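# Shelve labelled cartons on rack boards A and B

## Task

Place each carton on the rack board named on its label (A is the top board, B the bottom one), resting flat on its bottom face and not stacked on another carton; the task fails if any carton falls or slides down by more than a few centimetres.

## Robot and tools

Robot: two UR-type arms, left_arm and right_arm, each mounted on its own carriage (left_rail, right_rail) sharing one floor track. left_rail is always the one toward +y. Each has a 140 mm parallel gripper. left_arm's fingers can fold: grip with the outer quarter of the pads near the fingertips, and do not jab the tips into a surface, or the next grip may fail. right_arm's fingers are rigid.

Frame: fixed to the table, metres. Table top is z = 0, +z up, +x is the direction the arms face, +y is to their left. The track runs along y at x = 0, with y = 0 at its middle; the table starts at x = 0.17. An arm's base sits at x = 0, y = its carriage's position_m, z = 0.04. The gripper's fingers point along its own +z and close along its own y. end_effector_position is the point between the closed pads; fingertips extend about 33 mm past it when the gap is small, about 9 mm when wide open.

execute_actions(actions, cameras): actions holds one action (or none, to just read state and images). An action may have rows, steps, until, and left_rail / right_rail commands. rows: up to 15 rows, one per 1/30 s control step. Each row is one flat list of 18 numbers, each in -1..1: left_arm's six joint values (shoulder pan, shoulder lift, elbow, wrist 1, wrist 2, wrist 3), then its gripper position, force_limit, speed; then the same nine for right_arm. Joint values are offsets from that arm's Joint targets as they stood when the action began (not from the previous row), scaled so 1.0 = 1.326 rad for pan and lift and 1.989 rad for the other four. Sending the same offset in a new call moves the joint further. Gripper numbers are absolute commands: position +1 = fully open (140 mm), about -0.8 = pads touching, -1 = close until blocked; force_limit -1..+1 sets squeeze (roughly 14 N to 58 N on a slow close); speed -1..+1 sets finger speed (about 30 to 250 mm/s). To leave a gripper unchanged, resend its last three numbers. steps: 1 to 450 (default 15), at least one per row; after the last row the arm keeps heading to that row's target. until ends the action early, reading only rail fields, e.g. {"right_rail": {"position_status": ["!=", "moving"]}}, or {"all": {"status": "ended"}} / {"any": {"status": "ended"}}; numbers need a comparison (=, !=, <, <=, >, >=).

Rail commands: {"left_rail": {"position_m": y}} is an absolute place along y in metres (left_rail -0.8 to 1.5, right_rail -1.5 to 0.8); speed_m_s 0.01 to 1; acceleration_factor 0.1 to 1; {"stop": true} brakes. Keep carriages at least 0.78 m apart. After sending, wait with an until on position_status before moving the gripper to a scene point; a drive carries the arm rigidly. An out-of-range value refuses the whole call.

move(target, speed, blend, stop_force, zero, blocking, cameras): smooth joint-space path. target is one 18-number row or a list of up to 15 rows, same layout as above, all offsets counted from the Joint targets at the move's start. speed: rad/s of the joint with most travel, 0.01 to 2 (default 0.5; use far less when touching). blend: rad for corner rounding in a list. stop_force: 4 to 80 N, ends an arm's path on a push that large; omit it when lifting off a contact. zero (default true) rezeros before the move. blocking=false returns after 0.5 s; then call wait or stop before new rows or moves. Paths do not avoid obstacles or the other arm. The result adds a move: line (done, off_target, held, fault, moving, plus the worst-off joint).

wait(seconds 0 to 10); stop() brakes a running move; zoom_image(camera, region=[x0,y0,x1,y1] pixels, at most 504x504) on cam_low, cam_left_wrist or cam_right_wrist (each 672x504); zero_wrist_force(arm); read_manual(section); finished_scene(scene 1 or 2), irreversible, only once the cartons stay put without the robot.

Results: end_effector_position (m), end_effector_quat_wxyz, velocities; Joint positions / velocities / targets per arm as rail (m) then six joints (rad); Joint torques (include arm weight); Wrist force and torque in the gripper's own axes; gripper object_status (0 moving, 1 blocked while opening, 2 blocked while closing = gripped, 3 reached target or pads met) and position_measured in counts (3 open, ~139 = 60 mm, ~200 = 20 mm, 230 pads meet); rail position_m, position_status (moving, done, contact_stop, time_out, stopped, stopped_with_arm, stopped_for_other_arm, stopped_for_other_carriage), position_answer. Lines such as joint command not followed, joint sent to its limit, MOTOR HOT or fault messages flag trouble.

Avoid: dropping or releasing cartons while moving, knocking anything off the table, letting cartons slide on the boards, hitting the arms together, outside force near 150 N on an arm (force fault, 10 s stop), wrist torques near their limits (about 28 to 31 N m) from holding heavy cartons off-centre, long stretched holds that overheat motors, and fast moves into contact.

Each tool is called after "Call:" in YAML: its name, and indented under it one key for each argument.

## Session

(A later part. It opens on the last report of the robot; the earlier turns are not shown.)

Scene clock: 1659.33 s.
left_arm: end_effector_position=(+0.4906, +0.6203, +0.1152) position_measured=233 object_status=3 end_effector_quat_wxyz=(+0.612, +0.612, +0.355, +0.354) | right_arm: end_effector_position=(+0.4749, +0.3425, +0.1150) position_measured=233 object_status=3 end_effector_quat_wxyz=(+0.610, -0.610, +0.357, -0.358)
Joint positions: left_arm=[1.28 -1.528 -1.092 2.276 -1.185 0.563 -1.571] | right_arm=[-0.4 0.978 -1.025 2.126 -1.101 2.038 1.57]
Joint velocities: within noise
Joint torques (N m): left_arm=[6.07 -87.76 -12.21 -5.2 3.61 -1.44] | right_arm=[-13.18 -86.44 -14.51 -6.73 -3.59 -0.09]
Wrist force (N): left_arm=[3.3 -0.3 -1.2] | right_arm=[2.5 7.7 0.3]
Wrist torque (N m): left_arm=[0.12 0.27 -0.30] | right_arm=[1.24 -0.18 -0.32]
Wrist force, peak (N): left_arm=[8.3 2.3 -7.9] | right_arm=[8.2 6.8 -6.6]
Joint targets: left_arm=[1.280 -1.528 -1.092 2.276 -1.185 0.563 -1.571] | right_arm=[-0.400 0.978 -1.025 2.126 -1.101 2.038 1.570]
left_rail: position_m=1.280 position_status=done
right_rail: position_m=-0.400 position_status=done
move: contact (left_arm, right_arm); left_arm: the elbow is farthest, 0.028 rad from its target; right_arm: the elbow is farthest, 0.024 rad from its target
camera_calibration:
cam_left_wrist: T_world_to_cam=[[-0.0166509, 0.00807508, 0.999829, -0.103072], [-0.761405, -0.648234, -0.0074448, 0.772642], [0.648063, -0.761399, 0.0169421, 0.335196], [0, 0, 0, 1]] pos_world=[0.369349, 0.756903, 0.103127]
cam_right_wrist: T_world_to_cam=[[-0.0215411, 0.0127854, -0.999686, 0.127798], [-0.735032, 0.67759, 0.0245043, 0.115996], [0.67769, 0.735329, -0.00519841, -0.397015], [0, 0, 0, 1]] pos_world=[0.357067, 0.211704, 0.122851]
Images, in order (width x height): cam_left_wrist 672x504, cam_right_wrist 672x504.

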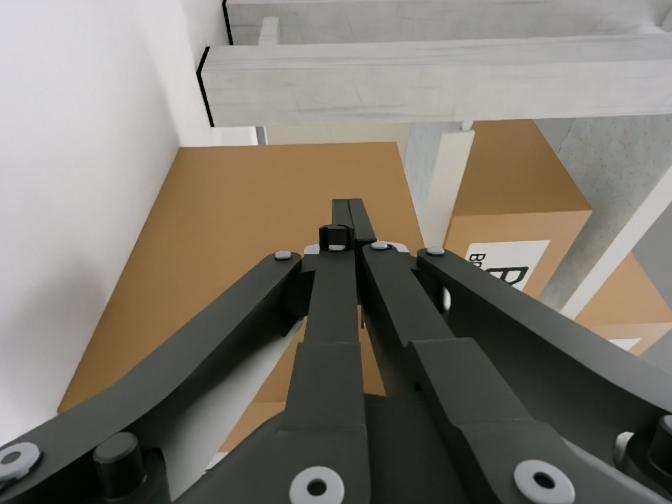

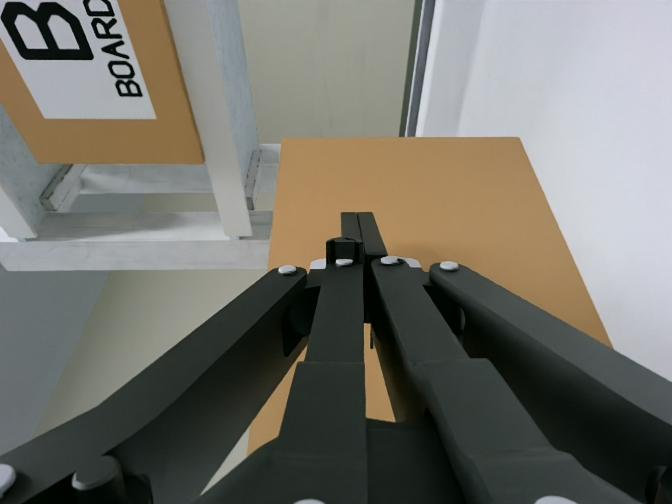

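Call:
move:
  target:
    - [-0.0002,0.0027,-0.0035,0.0022,-0.0002,0,-1,-1,0,0.0026,0.0020,-0.0032,0.0019,0.0018,0,-1,-1,0]
    - [-0.0002,-0.0594,-0.0064,0.0465,-0.0002,0,-1,-1,0,0.0026,-0.0517,-0.0058,0.0403,0.0018,0,-1,-1,0]
    - [-0.0002,-0.1177,-0.0125,0.0915,-0.0002,0,-1,-1,0,0.0026,-0.1021,-0.0112,0.0793,0.0018,0,-1,-1,0]
    - [-0.0002,-0.1721,-0.0219,0.1372,-0.0002,0,-1,-1,0,0.0026,-0.1496,-0.0198,0.1195,0.0018,0,-1,-1,0]
    - [-0.0002,-0.2223,-0.0343,0.1831,-0.0002,0,-1,-1,0,0.0026,-0.1935,-0.0311,0.1601,0.0018,0,-1,-1,0]
    - [-0.0002,-0.2672,-0.0498,0.2284,-0.0002,0,-1,-1,0,0.0026,-0.2333,-0.0453,0.2008,0.0018,0,-1,-1,0]
    - [-0.0002,-0.3074,-0.0679,0.2734,-0.0002,0,-1,-1,0,0.0026,-0.2689,-0.0620,0.2413,0.0018,0,-1,-1,0]
    - [-0.0002,-0.3416,-0.0887,0.3169,-0.0002,0,-1,-1,0,0.0026,-0.3002,-0.0814,0.2816,0.0018,0,-1,-1,0]
    - [-0.0002,-0.3710,-0.1119,0.3598,-0.0002,0,-1,-1,0,0.0026,-0.3273,-0.1031,0.3213,0.0018,0,-1,-1,0]
    - [-0.0002,-0.3951,-0.1375,0.4014,-0.0002,0,-1,-1,0,0.0026,-0.3500,-0.1275,0.3608,0.0018,0,-1,-1,0]
    - [-0.0002,-0.4145,-0.1652,0.4420,-0.0002,0,-1,-1,0,0.0026,-0.3685,-0.1538,0.3995,0.0018,0,-1,-1,0]
    - [-0.0002,-0.4292,-0.1951,0.4818,-0.0002,0,-1,-1,0,0.0026,-0.3825,-0.1828,0.4378,0.0018,0,-1,-1,0]
    - [-0.0002,-0.4394,-0.2270,0.5205,-0.0002,0,-1,-1,0,0.0026,-0.3927,-0.2137,0.4755,0.0018,0,-1,-1,0]
  speed: [0.06,0.117,0.117,0.117,0.117,0.117,0.117,0.117,0.117,0.117,0.117,0.117,0.117]
  blend: [0,0.02,0.02,0.02,0.02,0.02,0.02,0.02,0.02,0.02,0.02,0.02,0]

Scene clock: 1710.37 s.
left_arm: end_effector_position=(+0.4906, +0.6165, +0.6245) position_measured=233 object_status=3 end_effector_quat_wxyz=(+0.612, +0.612, +0.355, +0.355) | right_arm: end_effector_position=(+0.4748, +0.3457, +0.6250) position_measured=233 object_status=3 end_effector_quat_wxyz=(+0.610, -0.610, +0.357, -0.358)
Joint positions: left_arm=[1.28 -1.529 -1.674 1.824 -0.15 0.563 -1.571] | right_arm=[-0.4 0.982 -1.545 1.701 -0.156 2.042 1.57]
Joint velocities: within noise
Joint torques (N m): left_arm=[-41.27 -46.15 -77.2 -2.99 9.79 -1.83] | right_arm=[26.89 -55.42 -66.85 -5.29 -23.16 -0.05]
Wrist force (N): left_arm=[46.8 -8.2 -21.8] | right_arm=[44.8 20.0 -26.2]
Wrist torque (N m): left_arm=[0.30 1.64 -0.25] | right_arm=[0.97 0.65 -0.43]
Wrist force, peak (N): left_arm=[41.6 24.7 -36.0] | right_arm=[51.7 19.7 -29.8]
Joint targets: left_arm=[1.280 -1.529 -1.674 1.824 -0.150 0.563 -1.571] | right_arm=[-0.400 0.982 -1.545 1.701 -0.156 2.042 1.570]
left_rail: position_m=1.280 position_status=done
right_rail: position_m=-0.400 position_status=done
move: done
camera_calibration:
cam_left_wrist: T_world_to_cam=[[-0.0166039, 0.00693445, 0.999838, -0.611559], [-0.761303, -0.648345, -0.00814599, 0.774494], [0.648183, -0.761315, 0.0160443, 0.32409], [0, 0, 0, 1]] pos_world=[0.369401, 0.753114, 0.612569]
cam_right_wrist: T_world_to_cam=[[-0.0215481, 0.0127774, -0.999686, 0.637599], [-0.734958, 0.67767, 0.0245035, 0.101107], [0.67777, 0.735255, -0.00521166, -0.396643], [0, 0, 0, 1]] pos_world=[0.356881, 0.21497, 0.632854]

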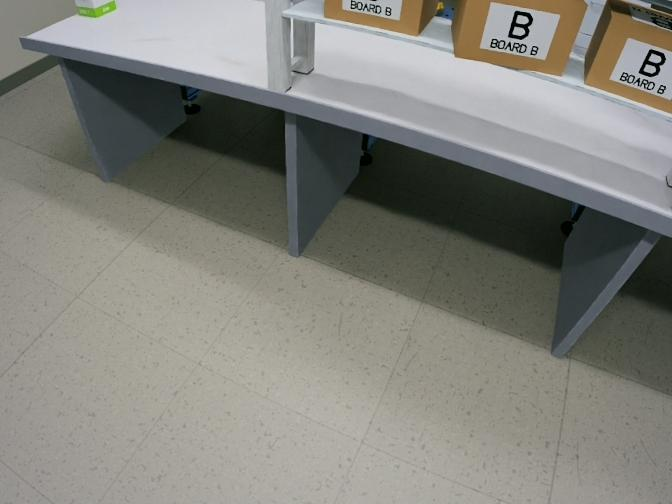

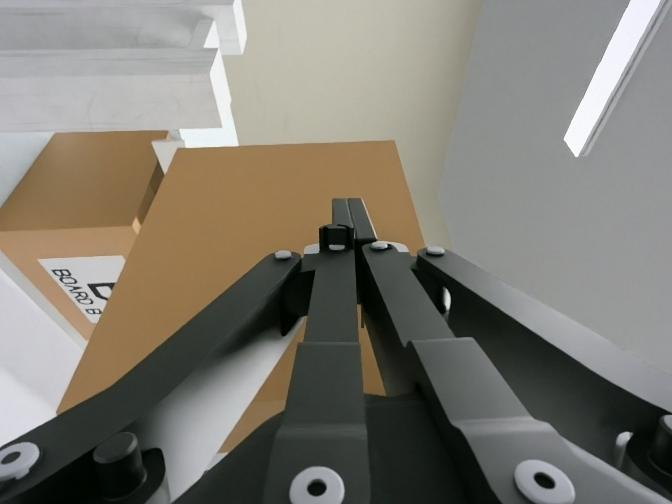

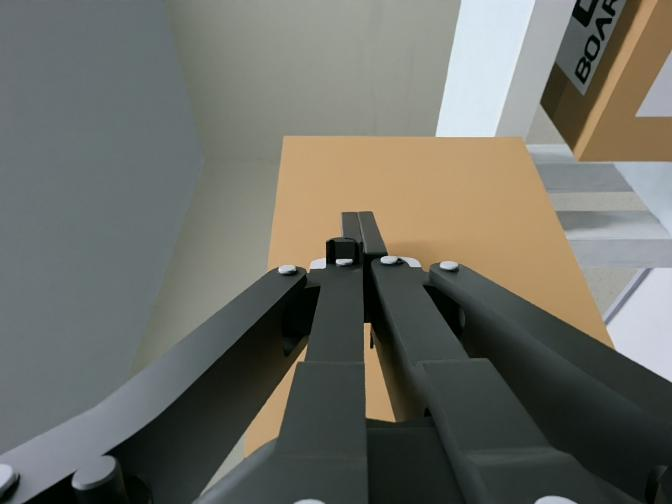

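Call:
move:
  target:
    - [-0.0014,0.0265,-0.0161,-0.0016,-0.0009,0,-1,-1,0,-0.0161,-0.0266,0.0178,-0.0001,-0.0107,0,-1,-1,0]
    - [-0.0026,0.0531,-0.0328,-0.0026,-0.0017,0,-1,-1,0,-0.0335,-0.0532,0.0350,0.0005,-0.0223,0,-1,-1,0]
    - [-0.0037,0.0795,-0.0500,-0.0030,-0.0025,0,-1,-1,0,-0.0523,-0.0802,0.0517,0.0017,-0.0348,0,-1,-1,0]
    - [-0.0047,0.1058,-0.0679,-0.0026,-0.0032,0,-1,-1,0,-0.0723,-0.1072,0.0679,0.0036,-0.0482,0,-1,-1,0]
    - [0.0400,0.1210,-0.0787,-0.0020,0.0266,0,-1,-1,0,-0.1152,-0.0889,0.0571,0.0022,-0.0768,0,-1,-1,0]
    - [0.0834,0.1386,-0.0913,-0.0012,0.0556,0,-1,-1,0,-0.1544,-0.0679,0.0442,0.0011,-0.1030,0,-1,-1,0]
    - [0.1253,0.1582,-0.1056,0.0001,0.0836,0,-1,-1,0,-0.1906,-0.0445,0.0295,0.0002,-0.1271,0,-1,-1,0]
    - [0.1658,0.1797,-0.1217,0.0019,0.1106,0,-1,-1,0,-0.2237,-0.0189,0.0127,-0.0001,-0.1491,0,-1,-1,0]
    - [0.2045,0.2029,-0.1396,0.0043,0.1363,0,-1,-1,0,-0.2540,0.0087,-0.0060,0.0002,-0.1693,0,-1,-1,0]
    - [0.2416,0.2275,-0.1593,0.0076,0.1611,0,-1,-1,0,-0.2817,0.0379,-0.0267,0.0015,-0.1878,0,-1,-1,0]
    - [0.2769,0.2536,-0.1808,0.0117,0.1846,0,-1,-1,0,-0.3070,0.0686,-0.0493,0.0036,-0.2047,0,-1,-1,0]
    - [0.3106,0.2811,-0.2042,0.0167,0.2070,0,-1,-1,0,-0.3301,0.1008,-0.0740,0.0068,-0.2201,0,-1,-1,0]
  speed: 0.08
  blend: 0.02

Scene clock: 1776.20 s.
left_arm: end_effector_position=(+0.7723, +0.5304, +0.6247) position_measured=233 object_status=3 end_effector_quat_wxyz=(+0.612, +0.612, +0.355, +0.354) | right_arm: end_effector_position=(+0.7740, +0.2586, +0.6252) position_measured=233 object_status=3 end_effector_quat_wxyz=(+0.610, -0.610, +0.357, -0.358)
Joint positions: left_arm=[1.28 -1.117 -1.302 1.418 -0.116 0.974 -1.571] | right_arm=[-0.4 0.544 -1.412 1.554 -0.142 1.604 1.57]
Joint velocities: within noise
Joint torques (N m): left_arm=[-20.36 -41.89 -77.37 -4.18 21.51 -1.64] | right_arm=[19.36 -57.43 -62.68 -4.11 -21.19 0.02]
Wrist force (N): left_arm=[39.2 -6.9 -22.3] | right_arm=[41.2 18.6 -19.9]
Wrist torque (N m): left_arm=[0.32 1.30 -0.23] | right_arm=[1.02 0.46 -0.53]
Wrist force, peak (N): left_arm=[48.2 -7.3 -24.5] | right_arm=[47.9 20.0 -26.3]
Joint targets: left_arm=[1.280 -1.117 -1.301 1.418 -0.116 0.974 -1.571] | right_arm=[-0.400 0.544 -1.412 1.553 -0.142 1.604 1.570]
left_rail: position_m=1.280 position_status=done
right_rail: position_m=-0.400 position_status=done
move: done; blend cut to 0.0176 rad at target 1, 0.0176 rad at target 2, 0.0179 rad at target 3, 0.0179 rad at target 4
camera_calibration:
cam_left_wrist: T_world_to_cam=[[-0.0164719, 0.00718154, 0.999839, -0.606724], [-0.761232, -0.648432, -0.00788349, 0.932896], [0.648271, -0.761239, 0.0161477, 0.0757712], [0, 0, 0, 1]] pos_world=[0.651036, 0.666957, 0.612757]
cam_right_wrist: T_world_to_cam=[[-0.0214339, 0.0126806, -0.99969, 0.645351], [-0.735003, 0.677626, 0.0243543, 0.380198], [0.677725, 0.735297, -0.00520392, -0.535389], [0, 0, 0, 1]] pos_world=[0.656125, 0.127854, 0.633105]

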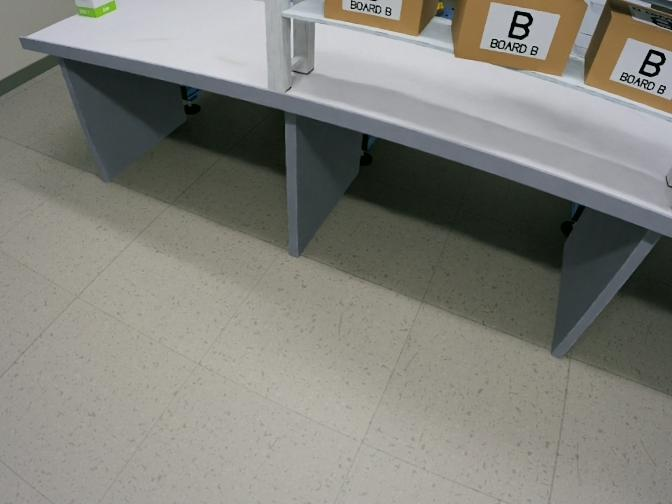

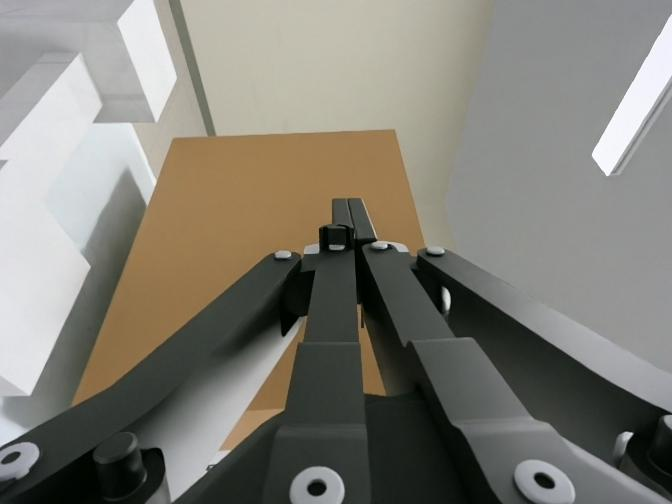

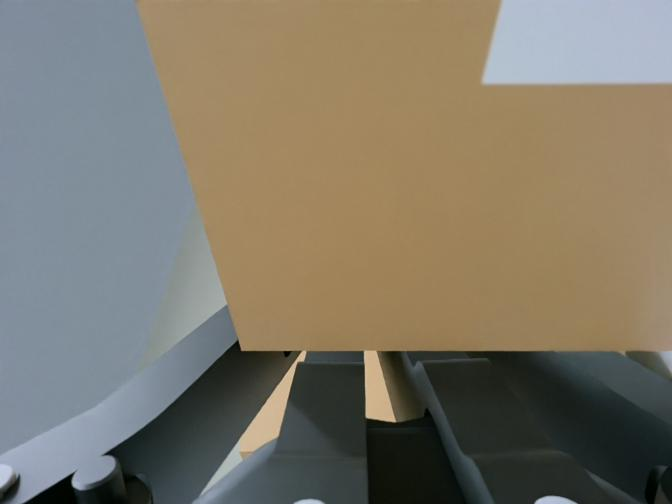

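Call:
move:
  target:
    - [0,0.0035,0.0149,-0.0172,0,0,-1,-1,0,0,0.0039,0.0148,-0.0174,0,0,-1,-1,0]
    - [0,0.0087,0.0327,-0.0385,0,0,-1,-1,0,0,0.0100,0.0324,-0.0391,0,0,-1,-1,0]
  speed: 0.025
  blend: 0.01
  stop_force: 10
  cameras: ["cam_low"]

Scene clock: 1832.53 s.
left_arm: end_effector_position=(+0.7726, +0.5302, +0.5970) position_measured=233 object_status=3 end_effector_quat_wxyz=(+0.612, +0.612, +0.355, +0.354) | right_arm: end_effector_position=(+0.7743, +0.2587, +0.5967) position_measured=233 object_status=3 end_effector_quat_wxyz=(+0.610, -0.610, +0.357, -0.358)
Joint positions: left_arm=[1.28 -1.117 -1.295 1.459 -0.164 0.974 -1.571] | right_arm=[-0.4 0.544 -1.404 1.595 -0.192 1.604 1.57]
Joint velocities: within noise
Joint torques (N m): left_arm=[-29.5 -80.99 -68.24 -2.79 19.74 -1.43] | right_arm=[25.22 -70.5 -57.48 -2.85 -19.85 -0.13]
Wrist force (N): left_arm=[40.3 1.0 -24.2] | right_arm=[46.3 11.2 -23.7]
Wrist torque (N m): left_arm=[0.06 1.43 -0.32] | right_arm=[1.20 0.50 -0.42]
Wrist force, peak (N): left_arm=[41.3 7.3 -25.6] | right_arm=[46.5 4.7 -27.3]
Joint targets: left_arm=[1.280 -1.117 -1.295 1.459 -0.164 0.974 -1.571] | right_arm=[-0.400 0.544 -1.404 1.595 -0.192 1.604 1.570]
left_rail: position_m=1.280 position_status=done
right_rail: position_m=-0.400 position_status=done
move: contact (left_arm, right_arm); path passed 1 of 2 targets; left_arm: the wrist 1 is farthest, 0.029 rad from its target; right_arm: the wrist 1 is farthest, 0.028 rad from its target
Images, in order (width x height): cam_low 672x504.

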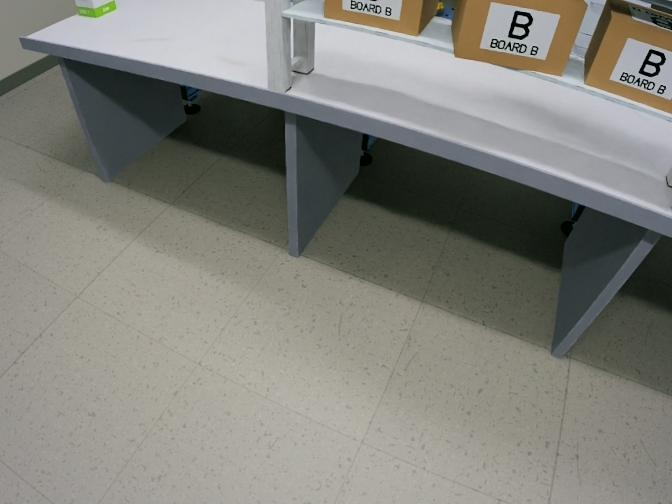

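Call:
move:
  target:
    - [0.0051,-0.0109,0.0092,-0.0020,0.0034,0,-1,-1,0,-0.0069,-0.0063,0.0049,-0.0007,-0.0046,0,-1,-1,0]
    - [-0.0639,-0.0645,0.0541,-0.0111,-0.0425,0,-1,-1,0,0.0415,-0.0692,0.0522,-0.0060,0.0277,0,-1,-1,0]
    - [-0.1397,-0.1123,0.0917,-0.0168,-0.0930,0,-1,-1,0,0.0995,-0.1260,0.0916,-0.0076,0.0664,0,-1,-1,0]
    - [-0.2221,-0.1534,0.1221,-0.0199,-0.1480,0,-1,-1,0,0.1688,-0.1750,0.1231,-0.0064,0.1125,0,-1,-1,0]
    - [-0.3102,-0.1862,0.1455,-0.0213,-0.2068,0,-1,-1,0,0.2509,-0.2143,0.1468,-0.0039,0.1673,0,-1,-1,0]
  speed: [0.03,0.15,0.25,0.25,0.25]
  blend: [0,0.02,0.02,0.02,0]

Scene clock: 1842.73 s.
left_arm: end_effector_position=(+0.4943, +0.5413, +0.5960) position_measured=233 object_status=3 end_effector_quat_wxyz=(+0.612, +0.612, +0.355, +0.355) | right_arm: end_effector_position=(+0.4761, +0.2535, +0.5966) position_measured=233 object_status=3 end_effector_quat_wxyz=(+0.610, -0.610, +0.357, -0.358)
Joint positions: left_arm=[1.28 -1.528 -1.541 1.748 -0.206 0.563 -1.571] | right_arm=[-0.4 0.876 -1.688 1.887 -0.2 1.936 1.57]
Joint velocities: within noise
Joint torques (N m): left_arm=[-17.46 -74.36 -39.34 -4.61 -2.42 -1.33] | right_arm=[14.05 -50.37 -35.87 0.49 3.25 -0.06]
Wrist force (N): left_arm=[0.2 -0.2 -0.1] | right_arm=[-2.2 5.5 -0.4]
Wrist torque (N m): left_arm=[0.01 0.08 -0.30] | right_arm=[0.58 0.31 -0.32]
Wrist force, peak (N): left_arm=[40.8 1.4 -24.2] | right_arm=[46.3 11.5 -23.8]
Joint targets: left_arm=[1.280 -1.528 -1.541 1.748 -0.206 0.563 -1.571] | right_arm=[-0.400 0.877 -1.688 1.887 -0.200 1.937 1.570]
left_rail: position_m=1.280 position_status=done
right_rail: position_m=-0.400 position_status=done
move: done
camera_calibration:
cam_left_wrist: T_world_to_cam=[[-0.0166189, 0.00726411, 0.999836, -0.582656], [-0.761204, -0.648464, -0.00794116, 0.728174], [0.6483, -0.76121, 0.0163062, 0.264706], [0, 0, 0, 1]] pos_world=[0.372997, 0.677924, 0.584026]
cam_right_wrist: T_world_to_cam=[[-0.0213648, 0.0129432, -0.999688, 0.61025], [-0.734924, 0.677708, 0.0244808, 0.165212], [0.677813, 0.735217, -0.00496683, -0.330031], [0, 0, 0, 1]] pos_world=[0.358156, 0.12278, 0.604375]

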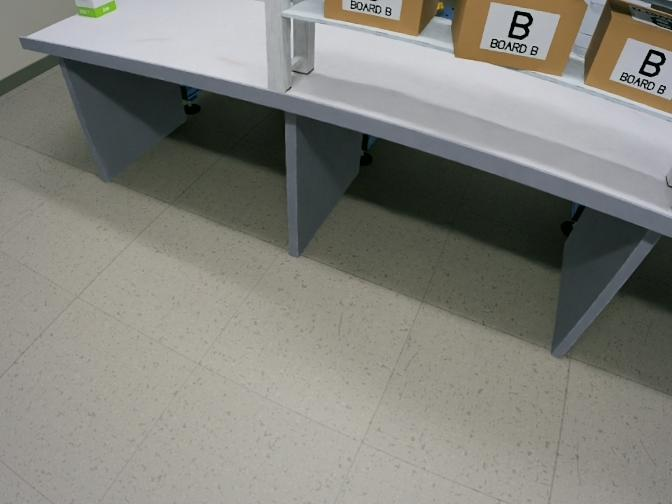

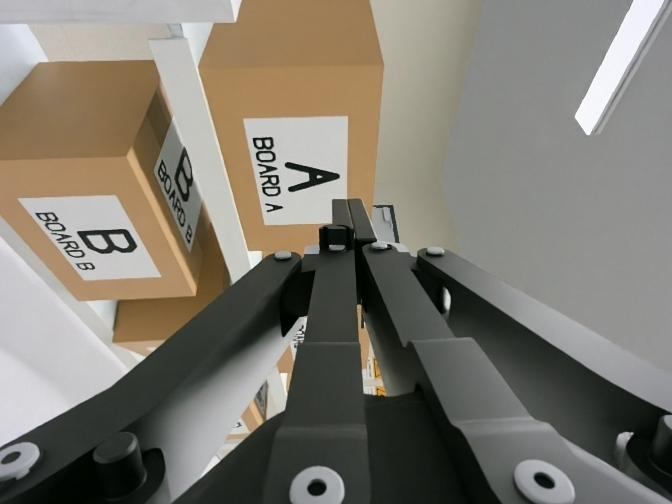

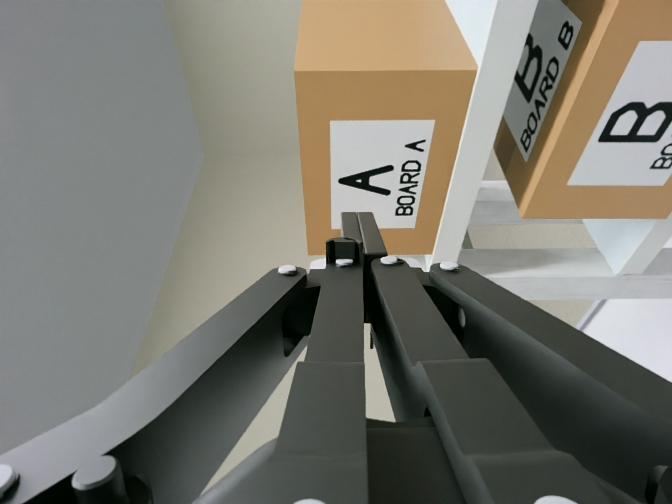

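Call:
finished_scene:
  scene: 1

The scene is finished: the task was done.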